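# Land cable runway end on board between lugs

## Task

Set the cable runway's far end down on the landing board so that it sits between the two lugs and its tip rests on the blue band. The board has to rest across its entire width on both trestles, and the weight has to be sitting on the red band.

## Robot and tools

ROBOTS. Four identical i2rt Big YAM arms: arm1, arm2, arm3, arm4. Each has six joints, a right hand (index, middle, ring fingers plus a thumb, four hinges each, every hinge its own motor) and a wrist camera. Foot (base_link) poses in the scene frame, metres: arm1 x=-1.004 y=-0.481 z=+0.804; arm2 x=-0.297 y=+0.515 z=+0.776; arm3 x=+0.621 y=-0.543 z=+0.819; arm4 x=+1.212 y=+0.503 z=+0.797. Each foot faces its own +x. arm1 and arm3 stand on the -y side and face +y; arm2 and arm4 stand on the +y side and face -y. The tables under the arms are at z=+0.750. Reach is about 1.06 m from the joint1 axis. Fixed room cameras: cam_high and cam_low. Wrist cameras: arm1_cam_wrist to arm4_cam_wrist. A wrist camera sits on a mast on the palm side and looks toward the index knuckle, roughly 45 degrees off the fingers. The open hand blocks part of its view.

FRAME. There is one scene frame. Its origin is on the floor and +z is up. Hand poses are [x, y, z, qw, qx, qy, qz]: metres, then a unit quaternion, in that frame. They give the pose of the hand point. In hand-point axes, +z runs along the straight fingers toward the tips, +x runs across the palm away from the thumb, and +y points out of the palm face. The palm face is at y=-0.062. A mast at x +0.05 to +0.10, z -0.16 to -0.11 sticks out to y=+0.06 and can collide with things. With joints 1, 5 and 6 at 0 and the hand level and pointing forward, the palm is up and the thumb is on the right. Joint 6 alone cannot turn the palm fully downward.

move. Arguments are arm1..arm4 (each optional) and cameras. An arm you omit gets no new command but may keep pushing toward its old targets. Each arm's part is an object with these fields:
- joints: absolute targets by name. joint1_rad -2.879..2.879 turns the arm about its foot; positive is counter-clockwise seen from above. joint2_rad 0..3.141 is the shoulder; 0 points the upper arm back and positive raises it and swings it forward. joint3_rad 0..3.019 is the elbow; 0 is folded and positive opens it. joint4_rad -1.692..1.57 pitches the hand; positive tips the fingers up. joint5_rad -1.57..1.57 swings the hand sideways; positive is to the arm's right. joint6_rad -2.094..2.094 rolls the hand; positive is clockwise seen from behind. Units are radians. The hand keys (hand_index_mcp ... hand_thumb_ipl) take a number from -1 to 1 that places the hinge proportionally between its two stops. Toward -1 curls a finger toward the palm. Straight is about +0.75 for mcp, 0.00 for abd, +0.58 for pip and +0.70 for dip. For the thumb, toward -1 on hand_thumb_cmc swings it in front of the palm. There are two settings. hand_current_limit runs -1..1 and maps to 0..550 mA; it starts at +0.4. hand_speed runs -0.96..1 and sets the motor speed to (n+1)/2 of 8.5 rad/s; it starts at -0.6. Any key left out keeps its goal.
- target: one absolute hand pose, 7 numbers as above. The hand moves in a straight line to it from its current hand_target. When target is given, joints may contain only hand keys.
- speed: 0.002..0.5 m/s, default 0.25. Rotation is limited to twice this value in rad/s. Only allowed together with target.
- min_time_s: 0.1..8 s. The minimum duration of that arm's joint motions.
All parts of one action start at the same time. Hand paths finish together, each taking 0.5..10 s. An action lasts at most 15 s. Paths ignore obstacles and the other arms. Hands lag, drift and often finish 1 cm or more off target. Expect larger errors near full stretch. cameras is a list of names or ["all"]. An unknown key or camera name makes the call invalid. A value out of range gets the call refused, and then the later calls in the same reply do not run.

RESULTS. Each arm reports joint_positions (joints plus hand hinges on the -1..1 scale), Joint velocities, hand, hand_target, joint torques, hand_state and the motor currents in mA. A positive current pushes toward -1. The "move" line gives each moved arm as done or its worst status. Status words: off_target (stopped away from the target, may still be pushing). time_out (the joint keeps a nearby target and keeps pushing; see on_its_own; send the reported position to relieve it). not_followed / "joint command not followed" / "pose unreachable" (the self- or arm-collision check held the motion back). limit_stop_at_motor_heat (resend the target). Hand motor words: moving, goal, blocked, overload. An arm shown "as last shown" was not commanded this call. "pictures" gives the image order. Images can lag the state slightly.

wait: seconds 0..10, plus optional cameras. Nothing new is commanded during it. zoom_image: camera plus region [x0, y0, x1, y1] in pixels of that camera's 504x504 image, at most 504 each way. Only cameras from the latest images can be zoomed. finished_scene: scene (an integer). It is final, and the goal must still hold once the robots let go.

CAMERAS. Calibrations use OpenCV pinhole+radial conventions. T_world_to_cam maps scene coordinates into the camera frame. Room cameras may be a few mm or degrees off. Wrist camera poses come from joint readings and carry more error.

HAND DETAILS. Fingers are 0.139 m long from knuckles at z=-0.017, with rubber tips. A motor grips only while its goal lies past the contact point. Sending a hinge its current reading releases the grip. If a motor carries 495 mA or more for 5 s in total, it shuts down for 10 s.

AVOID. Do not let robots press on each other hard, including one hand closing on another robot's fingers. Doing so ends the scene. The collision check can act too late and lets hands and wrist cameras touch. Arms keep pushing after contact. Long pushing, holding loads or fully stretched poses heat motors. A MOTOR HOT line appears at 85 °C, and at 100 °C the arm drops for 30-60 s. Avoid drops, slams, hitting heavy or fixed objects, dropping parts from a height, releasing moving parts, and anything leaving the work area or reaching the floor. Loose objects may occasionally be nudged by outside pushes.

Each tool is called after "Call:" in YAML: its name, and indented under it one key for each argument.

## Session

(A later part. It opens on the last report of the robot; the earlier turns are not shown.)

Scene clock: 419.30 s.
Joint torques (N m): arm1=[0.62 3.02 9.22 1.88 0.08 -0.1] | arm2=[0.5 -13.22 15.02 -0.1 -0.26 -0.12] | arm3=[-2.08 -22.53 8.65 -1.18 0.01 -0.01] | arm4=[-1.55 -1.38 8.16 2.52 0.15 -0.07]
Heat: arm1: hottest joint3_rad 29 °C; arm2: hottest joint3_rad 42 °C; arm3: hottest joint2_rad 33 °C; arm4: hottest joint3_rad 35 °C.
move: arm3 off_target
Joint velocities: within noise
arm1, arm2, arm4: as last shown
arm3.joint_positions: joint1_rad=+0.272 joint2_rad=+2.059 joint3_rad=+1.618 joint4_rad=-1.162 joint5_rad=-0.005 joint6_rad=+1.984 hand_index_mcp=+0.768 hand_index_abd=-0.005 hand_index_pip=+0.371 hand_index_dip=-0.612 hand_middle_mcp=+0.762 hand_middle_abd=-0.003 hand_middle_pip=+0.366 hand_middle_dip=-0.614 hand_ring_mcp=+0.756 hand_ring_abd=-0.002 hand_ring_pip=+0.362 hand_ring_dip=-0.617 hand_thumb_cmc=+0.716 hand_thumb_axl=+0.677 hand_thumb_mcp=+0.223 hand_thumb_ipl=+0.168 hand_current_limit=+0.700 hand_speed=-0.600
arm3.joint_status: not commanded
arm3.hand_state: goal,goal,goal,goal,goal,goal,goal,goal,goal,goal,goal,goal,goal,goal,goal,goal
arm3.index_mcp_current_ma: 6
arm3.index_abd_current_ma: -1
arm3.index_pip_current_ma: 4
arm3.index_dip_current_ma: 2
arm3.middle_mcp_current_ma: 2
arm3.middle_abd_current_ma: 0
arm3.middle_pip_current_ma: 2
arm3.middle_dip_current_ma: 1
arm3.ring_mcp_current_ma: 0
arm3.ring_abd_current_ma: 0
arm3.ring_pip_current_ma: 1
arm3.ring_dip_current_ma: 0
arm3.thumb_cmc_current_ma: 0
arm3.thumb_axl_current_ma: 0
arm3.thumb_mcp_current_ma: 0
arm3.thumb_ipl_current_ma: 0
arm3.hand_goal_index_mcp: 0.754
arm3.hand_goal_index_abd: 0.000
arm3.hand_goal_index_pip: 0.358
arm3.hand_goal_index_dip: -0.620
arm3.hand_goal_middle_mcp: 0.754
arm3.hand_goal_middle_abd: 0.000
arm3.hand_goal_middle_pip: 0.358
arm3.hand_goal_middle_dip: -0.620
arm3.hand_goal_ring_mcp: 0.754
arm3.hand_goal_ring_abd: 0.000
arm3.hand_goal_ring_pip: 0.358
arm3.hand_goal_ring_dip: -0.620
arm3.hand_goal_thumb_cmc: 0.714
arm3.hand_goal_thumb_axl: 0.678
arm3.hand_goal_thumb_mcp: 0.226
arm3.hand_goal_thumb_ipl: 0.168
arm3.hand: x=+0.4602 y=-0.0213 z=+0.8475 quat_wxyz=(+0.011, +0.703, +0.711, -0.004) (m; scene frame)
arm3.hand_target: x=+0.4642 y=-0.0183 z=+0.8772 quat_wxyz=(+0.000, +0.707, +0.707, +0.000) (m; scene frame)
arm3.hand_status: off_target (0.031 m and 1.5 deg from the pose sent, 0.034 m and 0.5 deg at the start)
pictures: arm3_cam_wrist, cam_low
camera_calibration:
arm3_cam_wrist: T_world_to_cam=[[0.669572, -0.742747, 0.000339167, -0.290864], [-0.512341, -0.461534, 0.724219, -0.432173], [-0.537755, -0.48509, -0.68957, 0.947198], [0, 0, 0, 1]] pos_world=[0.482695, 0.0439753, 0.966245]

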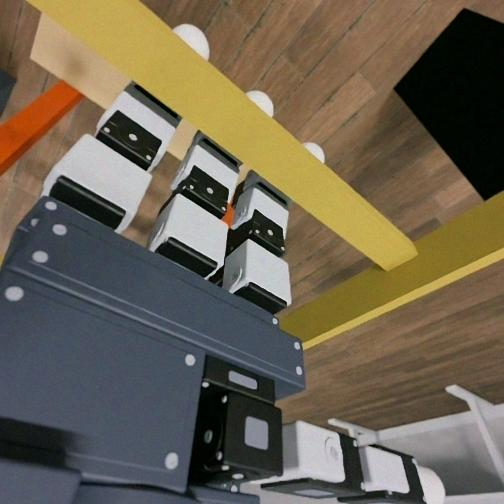

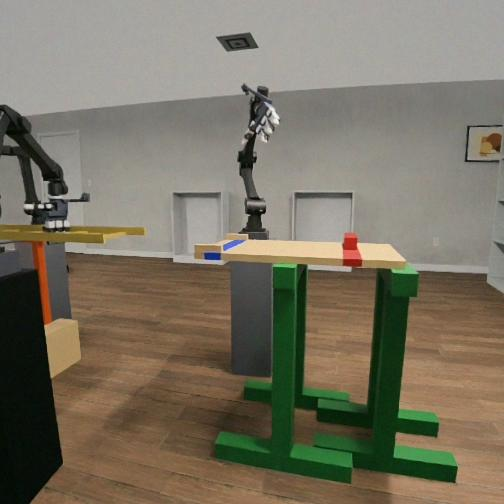

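Call:
move:
  arm3: {"target": [0.467, -0.018, 0.900, 0, 0.7071, 0.7071, 0], "speed": 0.05}
  cameras: ["arm3_cam_wrist", "cam_low"]

Call:
zoom_image:
  camera: "cam_low"
  region: [0, 170, 150, 270]

Scene clock: 433.37 s.
Joint torques (N m): arm1=[0.56 3.14 9.22 1.88 0.08 -0.1] | arm2=[0.44 -13.22 15.01 -0.12 -0.26 -0.12] | arm3=[-1.38 -24.18 10 -2.06 0.01 0.14] | arm4=[-0.62 -1.26 8.25 2.14 0.2 -0.07]
Heat: arm1: hottest joint3_rad 29 °C; arm2: hottest joint3_rad 43 °C; arm3: hottest joint2_rad 36 °C; arm4: hottest joint3_rad 35 °C.
move: arm3 off_target
Joint velocities: within noise
arm1, arm2, arm4: as last shown
arm3.joint_positions: joint1_rad=+0.259 joint2_rad=+2.057 joint3_rad=+1.618 joint4_rad=-1.181 joint5_rad=-0.005 joint6_rad=+1.964 hand_index_mcp=+0.780 hand_index_abd=-0.012 hand_index_pip=+0.383 hand_index_dip=-0.597 hand_middle_mcp=+0.771 hand_middle_abd=-0.009 hand_middle_pip=+0.375 hand_middle_dip=-0.604 hand_ring_mcp=+0.761 hand_ring_abd=-0.006 hand_ring_pip=+0.369 hand_ring_dip=-0.613 hand_thumb_cmc=+0.716 hand_thumb_axl=+0.677 hand_thumb_mcp=+0.223 hand_thumb_ipl=+0.168 hand_current_limit=+0.700 hand_speed=-0.600
arm3.joint_status: not commanded
arm3.hand_state: blocked,goal,blocked,blocked,goal,goal,goal,goal,goal,goal,goal,goal,goal,goal,goal,goal
arm3.index_mcp_current_ma: 18
arm3.index_abd_current_ma: -3
arm3.index_pip_current_ma: 15
arm3.index_dip_current_ma: 13
arm3.middle_mcp_current_ma: 8
arm3.middle_abd_current_ma: -2
arm3.middle_pip_current_ma: 8
arm3.middle_dip_current_ma: 7
arm3.ring_mcp_current_ma: 2
arm3.ring_abd_current_ma: -1
arm3.ring_pip_current_ma: 4
arm3.ring_dip_current_ma: 2
arm3.thumb_cmc_current_ma: 0
arm3.thumb_axl_current_ma: 0
arm3.thumb_mcp_current_ma: 0
arm3.thumb_ipl_current_ma: 0
arm3.hand_goal_index_mcp: 0.754
arm3.hand_goal_index_abd: 0.000
arm3.hand_goal_index_pip: 0.358
arm3.hand_goal_index_dip: -0.620
arm3.hand_goal_middle_mcp: 0.754
arm3.hand_goal_middle_abd: 0.000
arm3.hand_goal_middle_pip: 0.358
arm3.hand_goal_middle_dip: -0.620
arm3.hand_goal_ring_mcp: 0.754
arm3.hand_goal_ring_abd: 0.000
arm3.hand_goal_ring_pip: 0.358
arm3.hand_goal_ring_dip: -0.620
arm3.hand_goal_thumb_cmc: 0.714
arm3.hand_goal_thumb_axl: 0.678
arm3.hand_goal_thumb_mcp: 0.226
arm3.hand_goal_thumb_ipl: 0.168
arm3.hand: x=+0.4694 y=-0.0215 z=+0.8501 quat_wxyz=(+0.019, +0.701, +0.713, -0.007) (m; scene frame)
arm3.hand_target: x=+0.4675 y=-0.0188 z=+0.8980 quat_wxyz=(-0.001, +0.707, +0.707, +0.000) (m; scene frame)
arm3.hand_status: off_target (0.050 m and 2.5 deg from the pose sent, 0.053 m and 1.5 deg at the start)
pictures: arm3_cam_wrist, cam_low
camera_calibration:
arm3_cam_wrist: T_world_to_cam=[[0.674794, -0.73784, 0.0156748, -0.312535], [-0.513411, -0.454072, 0.728167, -0.432129], [-0.530153, -0.49941, -0.685221, 0.946285], [0, 0, 0, 1]] pos_world=[0.490713, 0.0457657, 0.967975]

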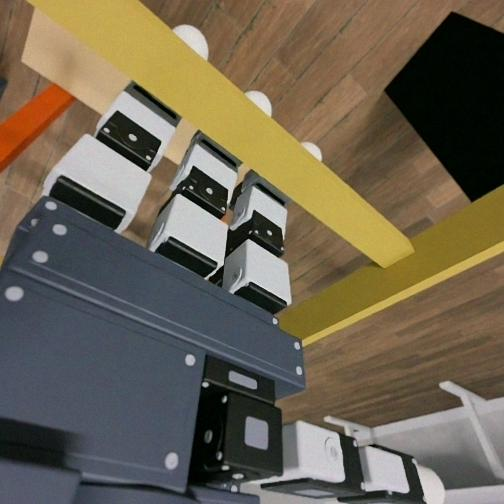

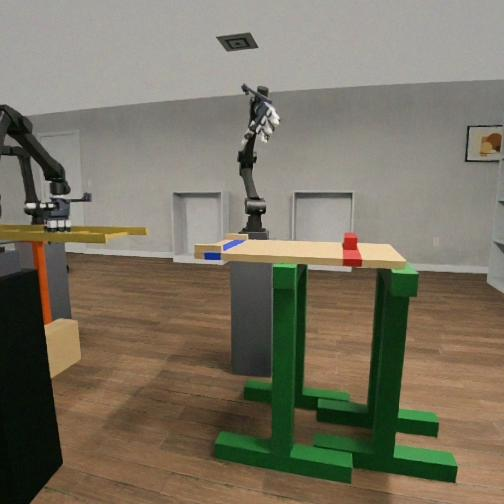

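Scaled by 3.360 from the camera's 504x504 image, which has a finer 720x720 frame.

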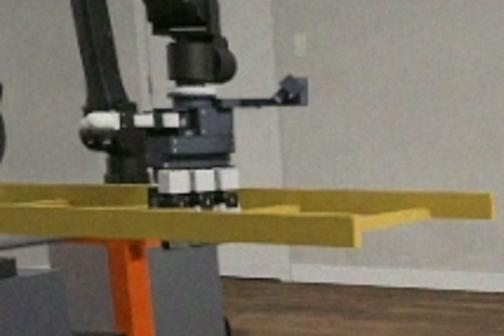

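Call:
move:
  arm3: {"target": [0.57, -0.018, 0.895, 0, 0.7071, 0.7071, 0], "speed": 0.08}
  cameras: ["arm3_cam_wrist", "cam_low", "cam_high", "arm2_cam_wrist"]

Call:
zoom_image:
  camera: "cam_low"
  region: [0, 170, 250, 300]

Scene clock: 449.00 s.
Joint torques (N m): arm1=[0.56 3.08 9.24 1.88 0.08 -0.1] | arm2=[0.44 -13.22 15.02 -0.12 -0.26 -0.12] | arm3=[-0.62 -24.23 7.23 -0.46 0.12 0.13] | arm4=[-1.2 -1.67 8.24 2.14 0.19 -0.07]
Heat: arm1: hottest joint3_rad 30 °C; arm2: hottest joint3_rad 43 °C; arm3: hottest joint2_rad 37 °C; arm4: hottest joint3_rad 35 °C.
move: arm3 off_target
Joint velocities: within noise
arm1, arm2, arm4: as last shown
arm3.joint_positions: joint1_rad=+0.083 joint2_rad=+1.996 joint3_rad=+1.522 joint4_rad=-1.165 joint5_rad=-0.007 joint6_rad=+1.797 hand_index_mcp=+0.788 hand_index_abd=-0.013 hand_index_pip=+0.393 hand_index_dip=-0.578 hand_middle_mcp=+0.780 hand_middle_abd=-0.009 hand_middle_pip=+0.382 hand_middle_dip=-0.601 hand_ring_mcp=+0.764 hand_ring_abd=-0.004 hand_ring_pip=+0.371 hand_ring_dip=-0.614 hand_thumb_cmc=+0.716 hand_thumb_axl=+0.677 hand_thumb_mcp=+0.223 hand_thumb_ipl=+0.168 hand_current_limit=+0.700 hand_speed=-0.600
arm3.joint_status: not commanded
arm3.hand_state: blocked,goal,blocked,blocked,blocked,goal,blocked,goal,goal,goal,goal,goal,goal,goal,goal,goal
arm3.index_mcp_current_ma: 28
arm3.index_abd_current_ma: -4
arm3.index_pip_current_ma: 28
arm3.index_dip_current_ma: 39
arm3.middle_mcp_current_ma: 18
arm3.middle_abd_current_ma: -2
arm3.middle_pip_current_ma: 14
arm3.middle_dip_current_ma: 9
arm3.ring_mcp_current_ma: 3
arm3.ring_abd_current_ma: 0
arm3.ring_pip_current_ma: 5
arm3.ring_dip_current_ma: 1
arm3.thumb_cmc_current_ma: 0
arm3.thumb_axl_current_ma: 0
arm3.thumb_mcp_current_ma: 0
arm3.thumb_ipl_current_ma: 0
arm3.hand_goal_index_mcp: 0.754
arm3.hand_goal_index_abd: 0.000
arm3.hand_goal_index_pip: 0.358
arm3.hand_goal_index_dip: -0.620
arm3.hand_goal_middle_mcp: 0.754
arm3.hand_goal_middle_abd: 0.000
arm3.hand_goal_middle_pip: 0.358
arm3.hand_goal_middle_dip: -0.620
arm3.hand_goal_ring_mcp: 0.754
arm3.hand_goal_ring_abd: 0.000
arm3.hand_goal_ring_pip: 0.358
arm3.hand_goal_ring_dip: -0.620
arm3.hand_goal_thumb_cmc: 0.714
arm3.hand_goal_thumb_axl: 0.678
arm3.hand_goal_thumb_mcp: 0.226
arm3.hand_goal_thumb_ipl: 0.168
arm3.hand: x=+0.5747 y=-0.0184 z=+0.8519 quat_wxyz=(+0.025, +0.704, +0.710, -0.017) (m; scene frame)
arm3.hand_target: x=+0.5705 y=-0.0184 z=+0.8930 quat_wxyz=(+0.000, +0.707, +0.707, +0.000) (m; scene frame)
arm3.hand_status: off_target (0.043 m and 3.5 deg from the pose sent, 0.110 m and 2.5 deg at the start)
pictures: arm2_cam_wrist, arm3_cam_wrist, cam_high, cam_low
camera_calibration:
arm2_cam_wrist: T_world_to_cam=[[0.618381, -0.785583, 0.0215185, 0.123993], [-0.562272, -0.423137, 0.710496, -0.902803], [-0.549049, -0.451457, -0.703372, 0.729729], [0, 0, 0, 1]] pos_world=[-0.183639, 0.0448386, 1.15204]
arm3_cam_wrist: T_world_to_cam=[[0.667553, -0.74401, 0.0286684, -0.388342], [-0.513957, -0.432598, 0.740748, -0.38798], [-0.538722, -0.509223, -0.671171, 0.99765], [0, 0, 0, 1]] pos_world=[0.59729, 0.0512565, 0.968122]

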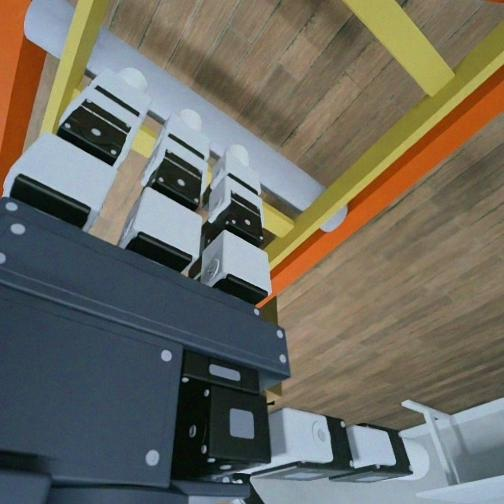

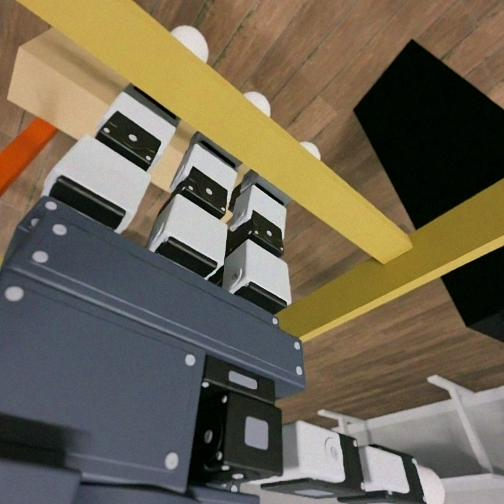

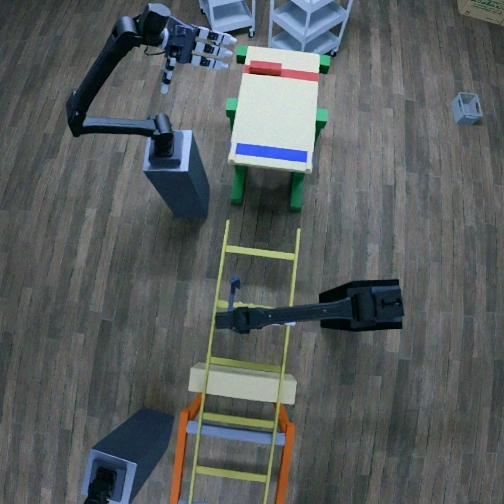

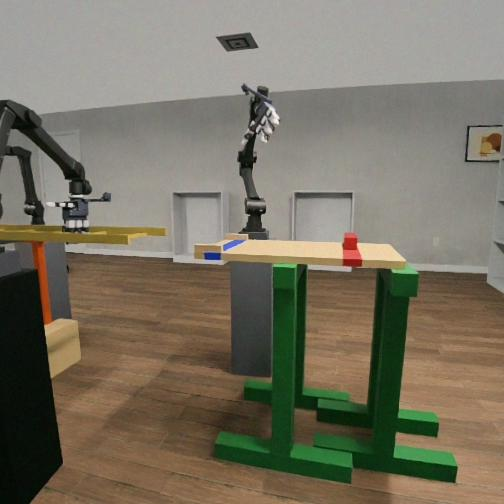

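Scaled by 2.016 from the camera's 504x504 image, which has a finer 720x720 frame.

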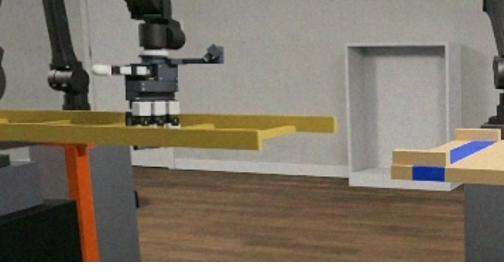

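Call:
move:
  arm3: {"target": [0.68, -0.018, 0.905, 0, 0.7071, 0.7071, 0], "speed": 0.08}
  cameras: ["arm3_cam_wrist", "cam_low", "cam_high", "arm4_cam_wrist"]

Call:
zoom_image:
  camera: "cam_low"
  region: [0, 170, 250, 300]

Scene clock: 459.17 s.
Joint torques (N m): arm1=[0.56 3.08 9.21 1.89 0.07 -0.1] | arm2=[0.44 -13.27 15.01 -0.13 -0.26 -0.12] | arm3=[-1.32 -24.53 7.57 -1.02 0.34 0.1] | arm4=[-1.03 -1.32 8.06 2.11 0.15 -0.08]
Heat: arm1: hottest joint3_rad 30 °C; arm2: hottest joint3_rad 43 °C; arm3: hottest joint2_rad 37 °C; arm4: hottest joint3_rad 35 °C.
move: arm3 off_target
Joint velocities: within noise
arm1.joint_positions: joint1_rad=-0.104 joint2_rad=+0.592 joint3_rad=+1.377 joint4_rad=-1.319 joint5_rad=-0.004 joint6_rad=+1.107 hand_index_mcp=+0.755 hand_index_abd=+0.000 hand_index_pip=+0.577 hand_index_dip=+0.696 hand_middle_mcp=+0.755 hand_middle_abd=+0.000 hand_middle_pip=+0.577 hand_middle_dip=+0.696 hand_ring_mcp=+0.755 hand_ring_abd=+0.000 hand_ring_pip=+0.577 hand_ring_dip=+0.696 hand_thumb_cmc=+0.715 hand_thumb_axl=+0.677 hand_thumb_mcp=+0.226 hand_thumb_ipl=+0.168 hand_current_limit=+0.400 hand_speed=-0.600
arm1.joint_status: not commanded
arm1.hand_state: goal,goal,goal,goal,goal,goal,goal,goal,goal,goal,goal,goal,goal,goal,goal,goal
arm1.index_mcp_current_ma: 1
arm1.index_abd_current_ma: 0
arm1.index_pip_current_ma: 1
arm1.index_dip_current_ma: 0
arm1.middle_mcp_current_ma: 1
arm1.middle_abd_current_ma: 0
arm1.middle_pip_current_ma: 1
arm1.middle_dip_current_ma: 0
arm1.ring_mcp_current_ma: 1
arm1.ring_abd_current_ma: 0
arm1.ring_pip_current_ma: 1
arm1.ring_dip_current_ma: 0
arm1.thumb_cmc_current_ma: 1
arm1.thumb_axl_current_ma: -1
arm1.thumb_mcp_current_ma: 0
arm1.thumb_ipl_current_ma: 0
arm1.hand_goal_index_mcp: 0.754
arm1.hand_goal_index_abd: 0.000
arm1.hand_goal_index_pip: 0.576
arm1.hand_goal_index_dip: 0.696
arm1.hand_goal_middle_mcp: 0.754
arm1.hand_goal_middle_abd: 0.000
arm1.hand_goal_middle_pip: 0.576
arm1.hand_goal_middle_dip: 0.696
arm1.hand_goal_ring_mcp: 0.754
arm1.hand_goal_ring_abd: 0.000
arm1.hand_goal_ring_pip: 0.576
arm1.hand_goal_ring_dip: 0.696
arm1.hand_goal_thumb_cmc: 0.714
arm1.hand_goal_thumb_axl: 0.678
arm1.hand_goal_thumb_mcp: 0.226
arm1.hand_goal_thumb_ipl: 0.168
arm1.hand: x=-0.8689 y=-0.2737 z=+1.3641 quat_wxyz=(-0.206, +0.540, +0.678, +0.455) (m; scene frame)
arm1.hand_target: x=-0.8697 y=-0.2767 z=+1.3727 quat_wxyz=(-0.210, +0.537, +0.674, +0.462) (m; scene frame)
arm1.hand_status: not commanded
arm2: as last shown
arm3.joint_positions: joint1_rad=-0.104 joint2_rad=+1.962 joint3_rad=+1.469 joint4_rad=-1.152 joint5_rad=-0.010 joint6_rad=+1.606 hand_index_mcp=+0.794 hand_index_abd=-0.013 hand_index_pip=+0.396 hand_index_dip=-0.574 hand_middle_mcp=+0.784 hand_middle_abd=-0.012 hand_middle_pip=+0.384 hand_middle_dip=-0.598 hand_ring_mcp=+0.764 hand_ring_abd=-0.004 hand_ring_pip=+0.375 hand_ring_dip=-0.611 hand_thumb_cmc=+0.716 hand_thumb_axl=+0.677 hand_thumb_mcp=+0.223 hand_thumb_ipl=+0.168 hand_current_limit=+0.700 hand_speed=-0.600
arm3.joint_status: not commanded
arm3.hand_state: blocked,goal,blocked,blocked,blocked,goal,blocked,blocked,goal,goal,goal,goal,goal,goal,goal,goal
arm3.index_mcp_current_ma: 40
arm3.index_abd_current_ma: -4
arm3.index_pip_current_ma: 32
arm3.index_dip_current_ma: 46
arm3.middle_mcp_current_ma: 23
arm3.middle_abd_current_ma: -3
arm3.middle_pip_current_ma: 17
arm3.middle_dip_current_ma: 12
arm3.ring_mcp_current_ma: 3
arm3.ring_abd_current_ma: 0
arm3.ring_pip_current_ma: 8
arm3.ring_dip_current_ma: 2
arm3.thumb_cmc_current_ma: 0
arm3.thumb_axl_current_ma: 0
arm3.thumb_mcp_current_ma: 0
arm3.thumb_ipl_current_ma: 0
arm3.hand_goal_index_mcp: 0.754
arm3.hand_goal_index_abd: 0.000
arm3.hand_goal_index_pip: 0.358
arm3.hand_goal_index_dip: -0.620
arm3.hand_goal_middle_mcp: 0.754
arm3.hand_goal_middle_abd: 0.000
arm3.hand_goal_middle_pip: 0.358
arm3.hand_goal_middle_dip: -0.620
arm3.hand_goal_ring_mcp: 0.754
arm3.hand_goal_ring_abd: 0.000
arm3.hand_goal_ring_pip: 0.358
arm3.hand_goal_ring_dip: -0.620
arm3.hand_goal_thumb_cmc: 0.714
arm3.hand_goal_thumb_axl: 0.678
arm3.hand_goal_thumb_mcp: 0.226
arm3.hand_goal_thumb_ipl: 0.168
arm3.hand: x=+0.6787 y=-0.0187 z=+0.8523 quat_wxyz=(+0.021, +0.702, +0.711, -0.024) (m; scene frame)
arm3.hand_target: x=+0.6803 y=-0.0186 z=+0.9021 quat_wxyz=(+0.000, +0.707, +0.707, +0.000) (m; scene frame)
arm3.hand_status: off_target (0.053 m and 3.8 deg from the pose sent, 0.118 m and 3.5 deg at the start)
arm4.joint_positions: joint1_rad=+0.318 joint2_rad=+0.613 joint3_rad=+1.329 joint4_rad=-1.298 joint5_rad=+0.005 joint6_rad=+1.128 hand_index_mcp=+0.754 hand_index_abd=+0.000 hand_index_pip=+0.577 hand_index_dip=+0.696 hand_middle_mcp=+0.754 hand_middle_abd=+0.000 hand_middle_pip=+0.577 hand_middle_dip=+0.696 hand_ring_mcp=+0.754 hand_ring_abd=+0.000 hand_ring_pip=+0.577 hand_ring_dip=+0.696 hand_thumb_cmc=+0.714 hand_thumb_axl=+0.677 hand_thumb_mcp=+0.226 hand_thumb_ipl=+0.168 hand_current_limit=+0.400 hand_speed=-0.600
arm4.joint_status: not commanded
arm4.hand_state: goal,goal,goal,goal,goal,goal,goal,goal,goal,goal,goal,goal,goal,goal,goal,goal
arm4.index_mcp_current_ma: 1
arm4.index_abd_current_ma: 1
arm4.index_pip_current_ma: 2
arm4.index_dip_current_ma: 0
arm4.middle_mcp_current_ma: 1
arm4.middle_abd_current_ma: 1
arm4.middle_pip_current_ma: 2
arm4.middle_dip_current_ma: 0
arm4.ring_mcp_current_ma: 1
arm4.ring_abd_current_ma: 1
arm4.ring_pip_current_ma: 2
arm4.ring_dip_current_ma: 0
arm4.thumb_cmc_current_ma: 1
arm4.thumb_axl_current_ma: -2
arm4.thumb_mcp_current_ma: -1
arm4.thumb_ipl_current_ma: -1
arm4.hand_goal_index_mcp: 0.754
arm4.hand_goal_index_abd: 0.000
arm4.hand_goal_index_pip: 0.576
arm4.hand_goal_index_dip: 0.696
arm4.hand_goal_middle_mcp: 0.754
arm4.hand_goal_middle_abd: 0.000
arm4.hand_goal_middle_pip: 0.576
arm4.hand_goal_middle_dip: 0.696
arm4.hand_goal_ring_mcp: 0.754
arm4.hand_goal_ring_abd: 0.000
arm4.hand_goal_ring_pip: 0.576
arm4.hand_goal_ring_dip: 0.696
arm4.hand_goal_thumb_cmc: 0.714
arm4.hand_goal_thumb_axl: 0.678
arm4.hand_goal_thumb_mcp: 0.226
arm4.hand_goal_thumb_ipl: 0.168
arm4.hand: x=+1.2482 y=+0.2407 z=+1.3313 quat_wxyz=(+0.343, +0.829, -0.292, +0.331) (m; scene frame)
arm4.hand_target: x=+1.2473 y=+0.2428 z=+1.3414 quat_wxyz=(+0.349, +0.824, -0.290, +0.339) (m; scene frame)
arm4.hand_status: not commanded
pictures: arm3_cam_wrist, arm4_cam_wrist, cam_high, cam_low
camera_calibration:
arm3_cam_wrist: T_world_to_cam=[[0.670946, -0.741181, 0.0219368, -0.454473], [-0.50008, -0.430452, 0.75142, -0.353398], [-0.547495, -0.515132, -0.65946, 1.04967], [0, 0, 0, 1]] pos_world=[0.702891, 0.051753, 0.967737]

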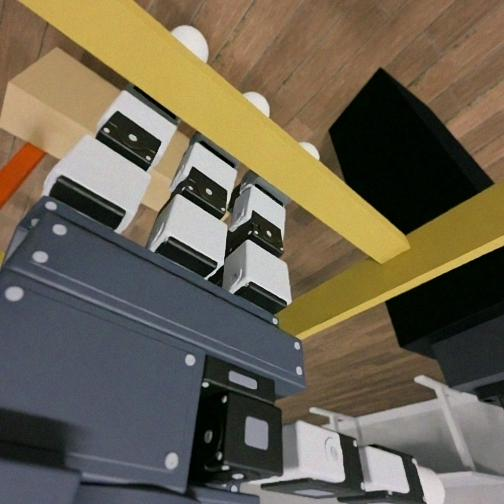

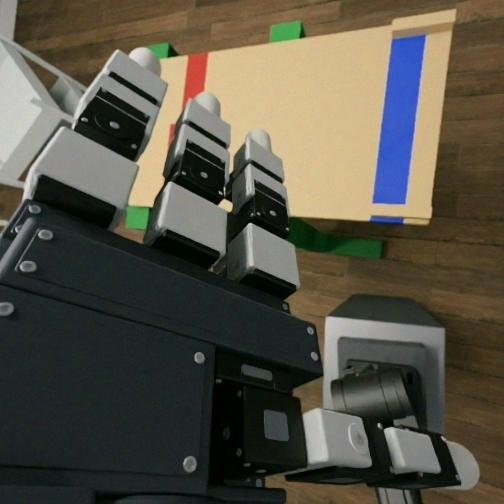

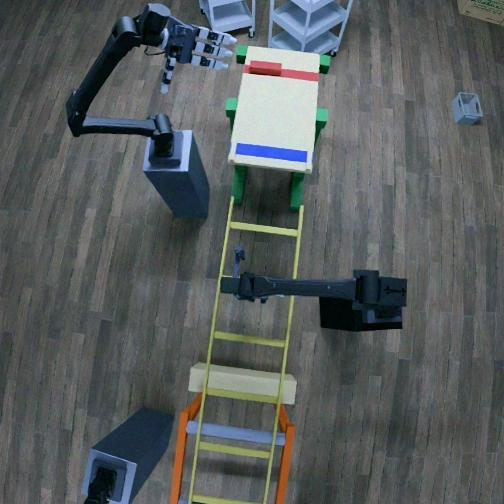

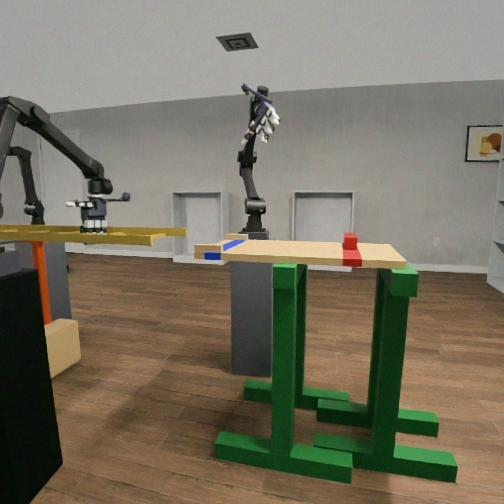

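Scaled by 2.016 from the camera's 504x504 image, which has a finer 720x720 frame.

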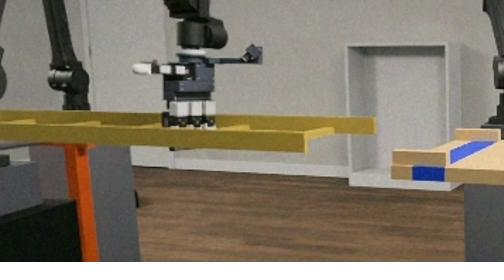

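Call:
move:
  arm3: {"target": [0.77, -0.018, 0.915, 0, 0.7071, 0.7071, 0], "speed": 0.08}
  cameras: ["arm3_cam_wrist", "cam_low", "cam_high", "arm4_cam_wrist"]

Call:
zoom_image:
  camera: "cam_low"
  region: [50, 190, 250, 290]

Call:
zoom_image:
  camera: "cam_high"
  region: [200, 130, 340, 270]

Scene clock: 466.37 s.
Joint torques (N m): arm1=[0.62 3.08 9.22 1.89 0.08 -0.1] | arm2=[0.38 -13.27 15.02 -0.1 -0.26 -0.12] | arm3=[-0.73 -24.35 9.46 -1.24 0.78 0.07] | arm4=[-1.03 -1.08 8.44 2.11 0.19 -0.03]
Heat: arm1: hottest joint3_rad 30 °C; arm2: hottest joint3_rad 43 °C; arm3: hottest joint2_rad 40 °C; arm4: hottest joint3_rad 35 °C.
move: arm3 off_target
Joint velocities: within noise
arm1, arm2, arm4: as last shown
arm3.joint_positions: joint1_rad=-0.273 joint2_rad=+1.957 joint3_rad=+1.464 joint4_rad=-1.174 joint5_rad=-0.020 joint6_rad=+1.448 hand_index_mcp=+0.798 hand_index_abd=-0.013 hand_index_pip=+0.410 hand_index_dip=-0.560 hand_middle_mcp=+0.786 hand_middle_abd=-0.012 hand_middle_pip=+0.389 hand_middle_dip=-0.592 hand_ring_mcp=+0.762 hand_ring_abd=-0.001 hand_ring_pip=+0.373 hand_ring_dip=-0.610 hand_thumb_cmc=+0.716 hand_thumb_axl=+0.677 hand_thumb_mcp=+0.223 hand_thumb_ipl=+0.168 hand_current_limit=+0.700 hand_speed=-0.600
arm3.joint_status: not commanded
arm3.hand_state: blocked,goal,blocked,blocked,blocked,goal,blocked,blocked,goal,goal,goal,goal,goal,goal,goal,goal
arm3.index_mcp_current_ma: 46
arm3.index_abd_current_ma: -4
arm3.index_pip_current_ma: 55
arm3.index_dip_current_ma: 74
arm3.middle_mcp_current_ma: 25
arm3.middle_abd_current_ma: -3
arm3.middle_pip_current_ma: 23
arm3.middle_dip_current_ma: 19
arm3.ring_mcp_current_ma: 2
arm3.ring_abd_current_ma: 0
arm3.ring_pip_current_ma: 6
arm3.ring_dip_current_ma: 3
arm3.thumb_cmc_current_ma: 0
arm3.thumb_axl_current_ma: 0
arm3.thumb_mcp_current_ma: 0
arm3.thumb_ipl_current_ma: 0
arm3.hand_goal_index_mcp: 0.754
arm3.hand_goal_index_abd: 0.000
arm3.hand_goal_index_pip: 0.358
arm3.hand_goal_index_dip: -0.620
arm3.hand_goal_middle_mcp: 0.754
arm3.hand_goal_middle_abd: 0.000
arm3.hand_goal_middle_pip: 0.358
arm3.hand_goal_middle_dip: -0.620
arm3.hand_goal_ring_mcp: 0.754
arm3.hand_goal_ring_abd: 0.000
arm3.hand_goal_ring_pip: 0.358
arm3.hand_goal_ring_dip: -0.620
arm3.hand_goal_thumb_cmc: 0.714
arm3.hand_goal_thumb_axl: 0.678
arm3.hand_goal_thumb_mcp: 0.226
arm3.hand_goal_thumb_ipl: 0.168
arm3.hand: x=+0.7682 y=-0.0297 z=+0.8523 quat_wxyz=(+0.019, +0.706, +0.707, -0.040) (m; scene frame)
arm3.hand_target: x=+0.7700 y=-0.0201 z=+0.9122 quat_wxyz=(+0.000, +0.707, +0.707, +0.000) (m; scene frame)
arm3.hand_status: off_target (0.064 m and 5.0 deg from the pose sent, 0.111 m and 3.8 deg at the start)
pictures: arm3_cam_wrist, arm4_cam_wrist, cam_high, cam_low
camera_calibration:
arm3_cam_wrist: T_world_to_cam=[[0.662564, -0.748743, 0.0198395, -0.514675], [-0.486778, -0.410317, 0.77116, -0.339859], [-0.56926, -0.5206, -0.636333, 1.08981], [0, 0, 0, 1]] pos_world=[0.795956, 0.0425474, 0.96578]

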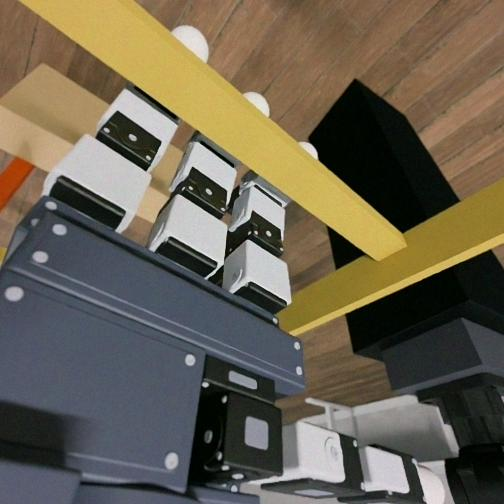

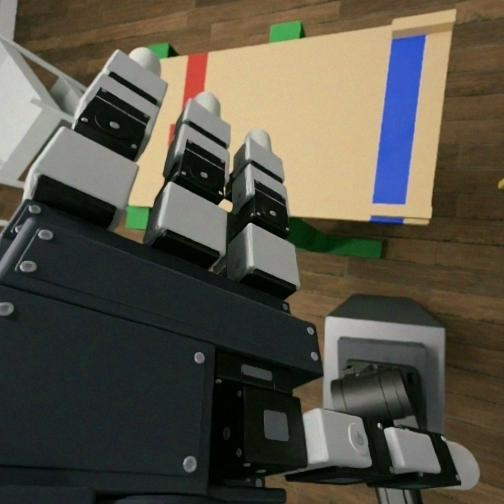

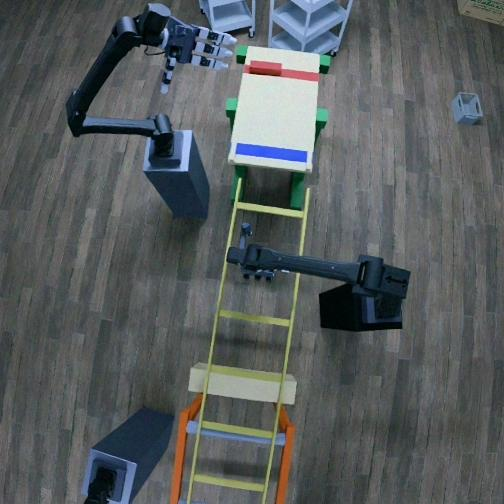

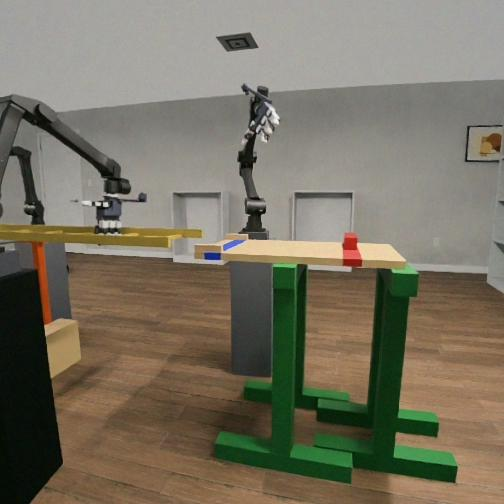

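Scaled by 2.520 from the camera's 504x504 image, which has a finer 720x720 frame.

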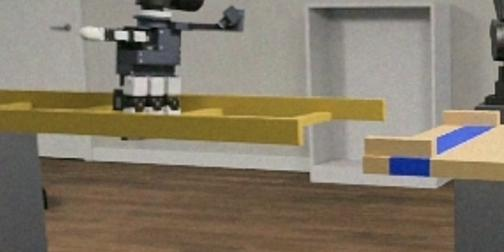

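Scaled by 3.600 from the camera's 504x504 image, which has a finer 720x720 frame.

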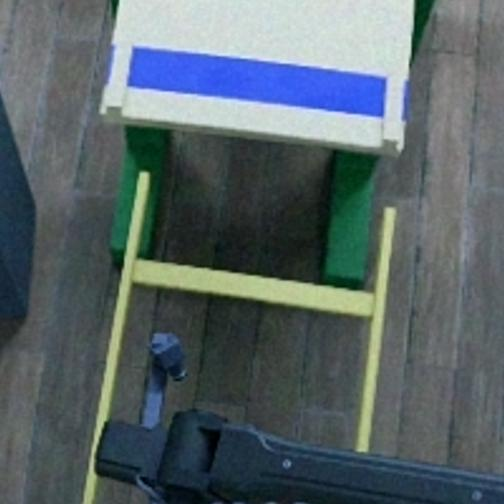

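Call:
move:
  arm3: {"target": [0.78, 0.0, 0.92, 0, 0.7071, 0.7071, 0], "speed": 0.06}
  cameras: ["arm4_cam_wrist", "cam_high", "cam_low", "arm2_cam_wrist"]

Call:
zoom_image:
  camera: "cam_high"
  region: [200, 130, 340, 270]

Call:
zoom_image:
  camera: "cam_high"
  region: [150, 300, 330, 504]

Scene clock: 490.87 s.
Joint torques (N m): arm1=[0.5 3.08 9.22 1.89 0.08 -0.1] | arm2=[0.56 -13.33 15.01 -0.13 -0.26 -0.13] | arm3=[-1.9 -22.01 14.23 -1.95 0.82 0.04] | arm4=[-1.73 -1.55 8.29 1.94 0.14 -0.06]
Heat: arm1: hottest joint3_rad 30 °C; arm2: hottest joint3_rad 44 °C; arm3: hottest joint2_rad 44 °C; arm4: hottest joint3_rad 35 °C.
move: arm3 off_target
Joint velocities: within noise
arm1, arm4: as last shown
arm2.joint_positions: joint1_rad=+0.071 joint2_rad=+1.681 joint3_rad=+1.676 joint4_rad=-1.615 joint5_rad=+0.002 joint6_rad=-1.535 hand_index_mcp=+0.755 hand_index_abd=+0.000 hand_index_pip=+0.577 hand_index_dip=+0.696 hand_middle_mcp=+0.755 hand_middle_abd=+0.000 hand_middle_pip=+0.577 hand_middle_dip=+0.696 hand_ring_mcp=+0.755 hand_ring_abd=+0.000 hand_ring_pip=+0.577 hand_ring_dip=+0.696 hand_thumb_cmc=+0.717 hand_thumb_axl=+0.677 hand_thumb_mcp=+0.224 hand_thumb_ipl=+0.168 hand_current_limit=+0.400 hand_speed=-0.600
arm2.joint_status: not commanded
arm2.hand_state: goal,goal,goal,goal,goal,goal,goal,goal,goal,goal,goal,goal,goal,goal,goal,goal
arm2.index_mcp_current_ma: 6
arm2.index_abd_current_ma: 0
arm2.index_pip_current_ma: 3
arm2.index_dip_current_ma: 0
arm2.middle_mcp_current_ma: 6
arm2.middle_abd_current_ma: 0
arm2.middle_pip_current_ma: 3
arm2.middle_dip_current_ma: 0
arm2.ring_mcp_current_ma: 5
arm2.ring_abd_current_ma: 0
arm2.ring_pip_current_ma: 3
arm2.ring_dip_current_ma: 0
arm2.thumb_cmc_current_ma: 12
arm2.thumb_axl_current_ma: -4
arm2.thumb_mcp_current_ma: -12
arm2.thumb_ipl_current_ma: -2
arm2.hand_goal_index_mcp: 0.754
arm2.hand_goal_index_abd: 0.000
arm2.hand_goal_index_pip: 0.576
arm2.hand_goal_index_dip: 0.696
arm2.hand_goal_middle_mcp: 0.754
arm2.hand_goal_middle_abd: 0.000
arm2.hand_goal_middle_pip: 0.576
arm2.hand_goal_middle_dip: 0.696
arm2.hand_goal_ring_mcp: 0.754
arm2.hand_goal_ring_abd: 0.000
arm2.hand_goal_ring_pip: 0.576
arm2.hand_goal_ring_dip: 0.696
arm2.hand_goal_thumb_cmc: 0.714
arm2.hand_goal_thumb_axl: 0.678
arm2.hand_goal_thumb_mcp: 0.226
arm2.hand_goal_thumb_ipl: 0.168
arm2.hand: x=-0.2090 y=-0.0082 z=+1.0297 quat_wxyz=(-0.016, +0.717, +0.697, +0.013) (m; scene frame)
arm2.hand_target: x=-0.2000 y=-0.0188 z=+1.0500 quat_wxyz=(+0.001, +0.707, +0.707, +0.000) (m; scene frame)
arm2.hand_status: not commanded
arm3.joint_positions: joint1_rad=-0.273 joint2_rad=+1.957 joint3_rad=+1.466 joint4_rad=-1.190 joint5_rad=-0.020 joint6_rad=+1.439 hand_index_mcp=+0.799 hand_index_abd=-0.014 hand_index_pip=+0.418 hand_index_dip=-0.559 hand_middle_mcp=+0.786 hand_middle_abd=-0.012 hand_middle_pip=+0.389 hand_middle_dip=-0.591 hand_ring_mcp=+0.756 hand_ring_abd=-0.001 hand_ring_pip=+0.371 hand_ring_dip=-0.610 hand_thumb_cmc=+0.716 hand_thumb_axl=+0.677 hand_thumb_mcp=+0.223 hand_thumb_ipl=+0.168 hand_current_limit=+0.700 hand_speed=-0.600
arm3.joint_status: not commanded
arm3.hand_state: blocked,goal,blocked,blocked,blocked,goal,blocked,blocked,goal,goal,goal,goal,goal,goal,goal,goal
arm3.index_mcp_current_ma: 49
arm3.index_abd_current_ma: -4
arm3.index_pip_current_ma: 72
arm3.index_dip_current_ma: 76
arm3.middle_mcp_current_ma: 25
arm3.middle_abd_current_ma: -3
arm3.middle_pip_current_ma: 23
arm3.middle_dip_current_ma: 20
arm3.ring_mcp_current_ma: 0
arm3.ring_abd_current_ma: 0
arm3.ring_pip_current_ma: 5
arm3.ring_dip_current_ma: 3
arm3.thumb_cmc_current_ma: 0
arm3.thumb_axl_current_ma: 0
arm3.thumb_mcp_current_ma: 0
arm3.thumb_ipl_current_ma: 0
arm3.hand_goal_index_mcp: 0.754
arm3.hand_goal_index_abd: 0.000
arm3.hand_goal_index_pip: 0.358
arm3.hand_goal_index_dip: -0.620
arm3.hand_goal_middle_mcp: 0.754
arm3.hand_goal_middle_abd: 0.000
arm3.hand_goal_middle_pip: 0.358
arm3.hand_goal_middle_dip: -0.620
arm3.hand_goal_ring_mcp: 0.754
arm3.hand_goal_ring_abd: 0.000
arm3.hand_goal_ring_pip: 0.358
arm3.hand_goal_ring_dip: -0.620
arm3.hand_goal_thumb_cmc: 0.714
arm3.hand_goal_thumb_axl: 0.678
arm3.hand_goal_thumb_mcp: 0.226
arm3.hand_goal_thumb_ipl: 0.168
arm3.hand: x=+0.7680 y=-0.0319 z=+0.8535 quat_wxyz=(+0.023, +0.703, +0.710, -0.045) (m; scene frame)
arm3.hand_target: x=+0.7792 y=-0.0051 z=+0.9193 quat_wxyz=(-0.001, +0.707, +0.707, +0.001) (m; scene frame)
arm3.hand_status: off_target (0.075 m and 5.9 deg from the pose sent, 0.075 m and 5.0 deg at the start)
pictures: arm2_cam_wrist, arm4_cam_wrist, cam_high, cam_low
camera_calibration:
arm2_cam_wrist: T_world_to_cam=[[0.618381, -0.785583, 0.0215185, 0.123993], [-0.562272, -0.423137, 0.710496, -0.902803], [-0.549049, -0.451457, -0.703372, 0.729729], [0, 0, 0, 1]] pos_world=[-0.183639, 0.0448386, 1.15204]

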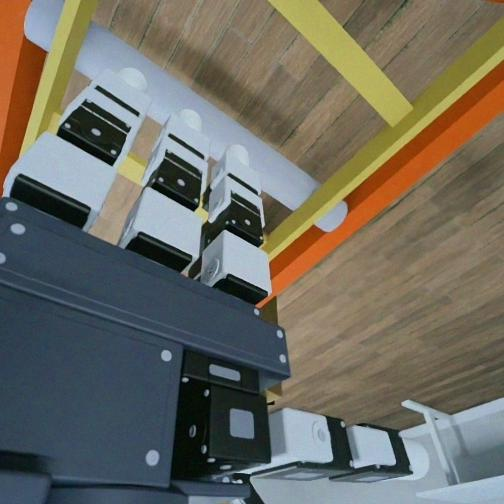

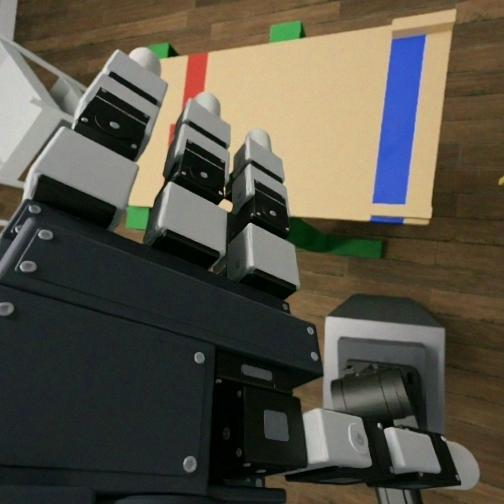

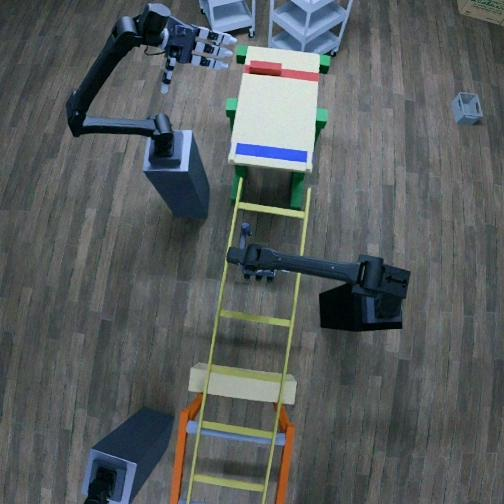

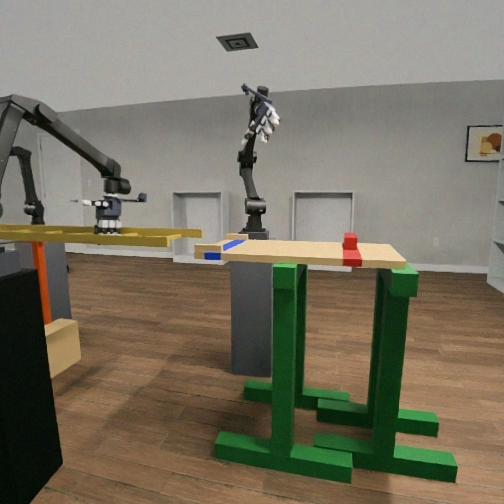

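Scaled by 3.600 from the camera's 504x504 image, which has a finer 720x720 frame.

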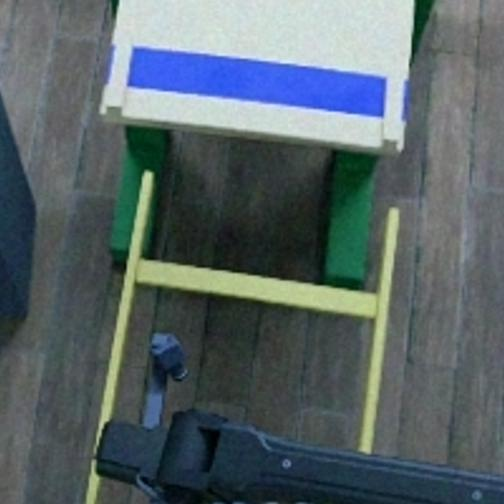

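Scaled by 2.471 from the camera's 504x504 image, which has a finer 720x720 frame.

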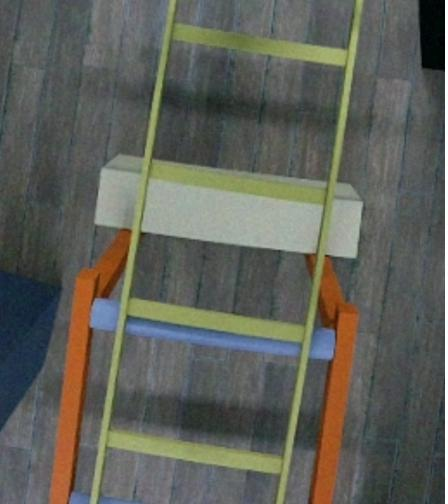

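Call:
move:
  arm3: {"target": [0.785, 0.03, 0.915, 0, 0.7071, 0.7071, 0], "speed": 0.06}
  cameras: ["cam_high", "cam_low"]

Call:
zoom_image:
  camera: "cam_high"
  region: [200, 130, 340, 270]

Call:
zoom_image:
  camera: "cam_low"
  region: [50, 190, 250, 290]

Scene clock: 516.37 s.
Joint torques (N m): arm1=[0.56 3.08 9.22 1.88 0.08 -0.1] | arm2=[0.44 -13.33 15.01 -0.12 -0.26 -0.12] | arm3=[-1.9 -22.12 15.69 -0.8 0.64 0.03] | arm4=[-0.97 -1.73 8.49 2.36 0.19 -0.1]
Heat: arm1: hottest joint3_rad 30 °C; arm2: hottest joint3_rad 44 °C; arm3: hottest joint2_rad 45 °C; arm4: hottest joint3_rad 35 °C.
move: arm3 off_target
Joint velocities: within noise
arm1, arm2, arm4: as last shown
arm3.joint_positions: joint1_rad=-0.274 joint2_rad=+2.021 joint3_rad=+1.551 joint4_rad=-1.253 joint5_rad=-0.015 joint6_rad=+1.438 hand_index_mcp=+0.800 hand_index_abd=+0.000 hand_index_pip=+0.423 hand_index_dip=-0.548 hand_middle_mcp=+0.783 hand_middle_abd=-0.002 hand_middle_pip=+0.383 hand_middle_dip=-0.604 hand_ring_mcp=+0.755 hand_ring_abd=-0.001 hand_ring_pip=+0.362 hand_ring_dip=-0.617 hand_thumb_cmc=+0.716 hand_thumb_axl=+0.677 hand_thumb_mcp=+0.223 hand_thumb_ipl=+0.168 hand_current_limit=+0.700 hand_speed=-0.600
arm3.joint_status: not commanded
arm3.hand_state: blocked,goal,blocked,blocked,blocked,goal,blocked,goal,goal,goal,goal,goal,goal,goal,goal,goal
arm3.index_mcp_current_ma: 50
arm3.index_abd_current_ma: 0
arm3.index_pip_current_ma: 85
arm3.index_dip_current_ma: 101
arm3.middle_mcp_current_ma: 21
arm3.middle_abd_current_ma: 0
arm3.middle_pip_current_ma: 14
arm3.middle_dip_current_ma: 7
arm3.ring_mcp_current_ma: 0
arm3.ring_abd_current_ma: 0
arm3.ring_pip_current_ma: 1
arm3.ring_dip_current_ma: 0
arm3.thumb_cmc_current_ma: 0
arm3.thumb_axl_current_ma: 0
arm3.thumb_mcp_current_ma: 0
arm3.thumb_ipl_current_ma: 0
arm3.hand_goal_index_mcp: 0.754
arm3.hand_goal_index_abd: 0.000
arm3.hand_goal_index_pip: 0.358
arm3.hand_goal_index_dip: -0.620
arm3.hand_goal_middle_mcp: 0.754
arm3.hand_goal_middle_abd: 0.000
arm3.hand_goal_middle_pip: 0.358
arm3.hand_goal_middle_dip: -0.620
arm3.hand_goal_ring_mcp: 0.754
arm3.hand_goal_ring_abd: 0.000
arm3.hand_goal_ring_pip: 0.358
arm3.hand_goal_ring_dip: -0.620
arm3.hand_goal_thumb_cmc: 0.714
arm3.hand_goal_thumb_axl: 0.678
arm3.hand_goal_thumb_mcp: 0.226
arm3.hand_goal_thumb_ipl: 0.168
arm3.hand: x=+0.7712 y=-0.0183 z=+0.8492 quat_wxyz=(+0.038, +0.702, +0.709, -0.060) (m; scene frame)
arm3.hand_target: x=+0.7837 y=+0.0225 z=+0.9164 quat_wxyz=(+0.000, +0.707, +0.707, +0.001) (m; scene frame)
arm3.hand_status: off_target (0.083 m and 8.2 deg from the pose sent, 0.089 m and 5.9 deg at the start)
pictures: cam_high, cam_low

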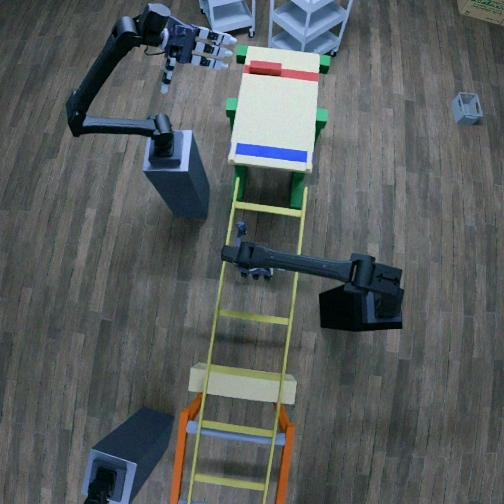

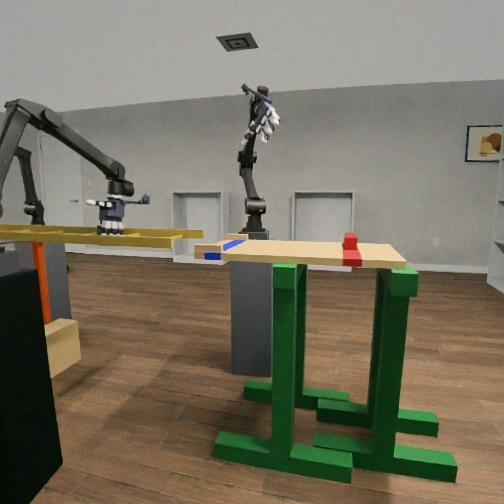

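Scaled by 3.600 from the camera's 504x504 image, which has a finer 720x720 frame.

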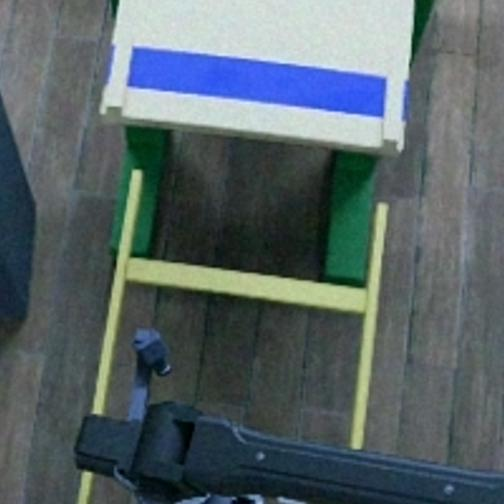

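Scaled by 2.520 from the camera's 504x504 image, which has a finer 720x720 frame.

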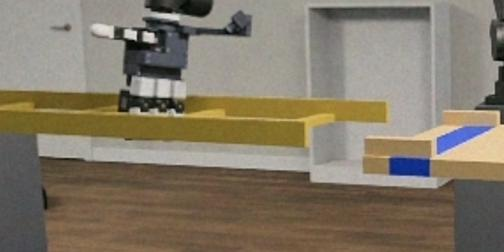

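Call:
move:
  arm3: {"joints": {"joint2_rad": 1.90, "joint3_rad": 1.60, "joint4_rad": -1.12}, "min_time_s": 2}
  cameras: ["cam_high", "cam_low"]

Call:
zoom_image:
  camera: "cam_high"
  region: [200, 130, 340, 270]

Call:
zoom_image:
  camera: "cam_low"
  region: [50, 190, 250, 290]

Scene clock: 548.30 s.
Joint torques (N m): arm1=[0.56 3.08 9.22 1.88 0.08 -0.1] | arm2=[0.38 -13.27 15.01 -0.12 -0.26 -0.12] | arm3=[-1.61 -27.75 10.8 1.55 0.63 0.02] | arm4=[-1.08 -0.67 7.98 2.18 0.19 -0.04]
Heat: arm1: hottest joint3_rad 30 °C; arm2: hottest joint3_rad 45 °C; arm3: hottest joint3_rad 58 °C; arm4: hottest joint3_rad 36 °C.
move: arm3 done
Joint velocities: within noise
arm1, arm2, arm4: as last shown
arm3.joint_positions: joint1_rad=-0.277 joint2_rad=+2.021 joint3_rad=+1.551 joint4_rad=-1.147 joint5_rad=-0.015 joint6_rad=+1.439 hand_index_mcp=+0.792 hand_index_abd=+0.010 hand_index_pip=+0.416 hand_index_dip=-0.556 hand_middle_mcp=+0.792 hand_middle_abd=-0.001 hand_middle_pip=+0.400 hand_middle_dip=-0.582 hand_ring_mcp=+0.773 hand_ring_abd=-0.003 hand_ring_pip=+0.396 hand_ring_dip=-0.590 hand_thumb_cmc=+0.716 hand_thumb_axl=+0.677 hand_thumb_mcp=+0.223 hand_thumb_ipl=+0.168 hand_current_limit=+0.700 hand_speed=-0.600
arm3.joint_status: all done
arm3.hand_state: blocked,goal,blocked,blocked,blocked,goal,blocked,blocked,goal,goal,blocked,blocked,goal,goal,goal,goal
arm3.index_mcp_current_ma: 35
arm3.index_abd_current_ma: 2
arm3.index_pip_current_ma: 68
arm3.index_dip_current_ma: 82
arm3.middle_mcp_current_ma: 36
arm3.middle_abd_current_ma: 0
arm3.middle_pip_current_ma: 37
arm3.middle_dip_current_ma: 32
arm3.ring_mcp_current_ma: 11
arm3.ring_abd_current_ma: 0
arm3.ring_pip_current_ma: 32
arm3.ring_dip_current_ma: 22
arm3.thumb_cmc_current_ma: 0
arm3.thumb_axl_current_ma: 0
arm3.thumb_mcp_current_ma: 0
arm3.thumb_ipl_current_ma: 0
arm3.hand_goal_index_mcp: 0.754
arm3.hand_goal_index_abd: 0.000
arm3.hand_goal_index_pip: 0.358
arm3.hand_goal_index_dip: -0.620
arm3.hand_goal_middle_mcp: 0.754
arm3.hand_goal_middle_abd: 0.000
arm3.hand_goal_middle_pip: 0.358
arm3.hand_goal_middle_dip: -0.620
arm3.hand_goal_ring_mcp: 0.754
arm3.hand_goal_ring_abd: 0.000
arm3.hand_goal_ring_pip: 0.358
arm3.hand_goal_ring_dip: -0.620
arm3.hand_goal_thumb_cmc: 0.714
arm3.hand_goal_thumb_axl: 0.678
arm3.hand_goal_thumb_mcp: 0.226
arm3.hand_goal_thumb_ipl: 0.168
arm3.hand: x=+0.7761 y=+0.0072 z=+0.8457 quat_wxyz=(+0.005, +0.704, +0.709, -0.018) (m; scene frame)
arm3.hand_target: x=+0.7857 y=+0.0384 z=+0.9323 quat_wxyz=(-0.049, +0.705, +0.705, +0.064) (m; scene frame)
arm3.hand_status: not commanded
pictures: cam_high, cam_low

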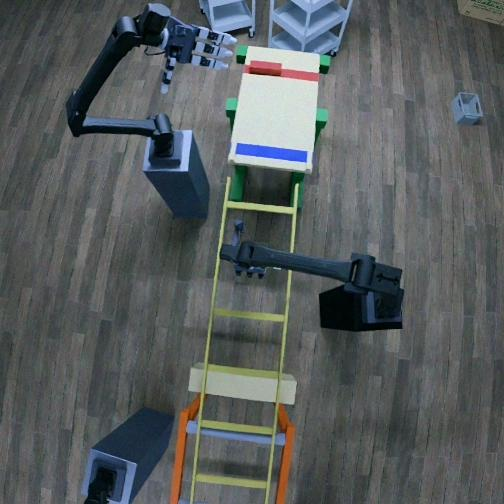

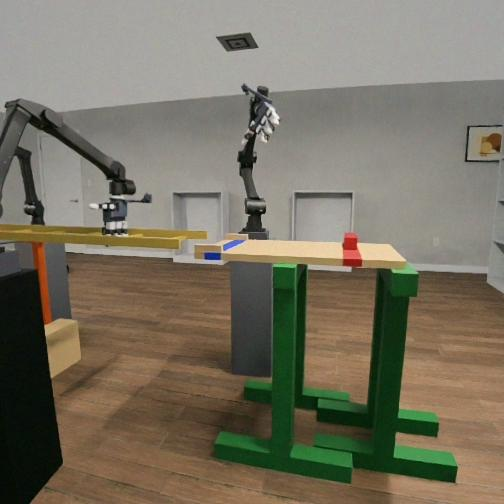

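Scaled by 3.600 from the camera's 504x504 image, which has a finer 720x720 frame.

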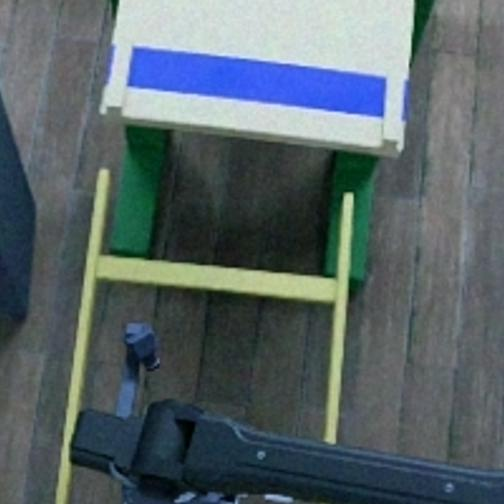

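Scaled by 2.520 from the camera's 504x504 image, which has a finer 720x720 frame.

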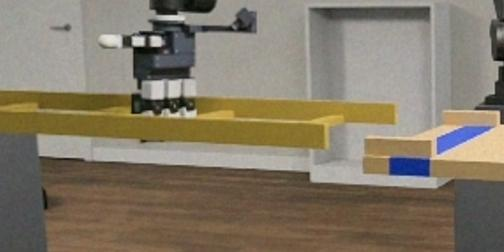

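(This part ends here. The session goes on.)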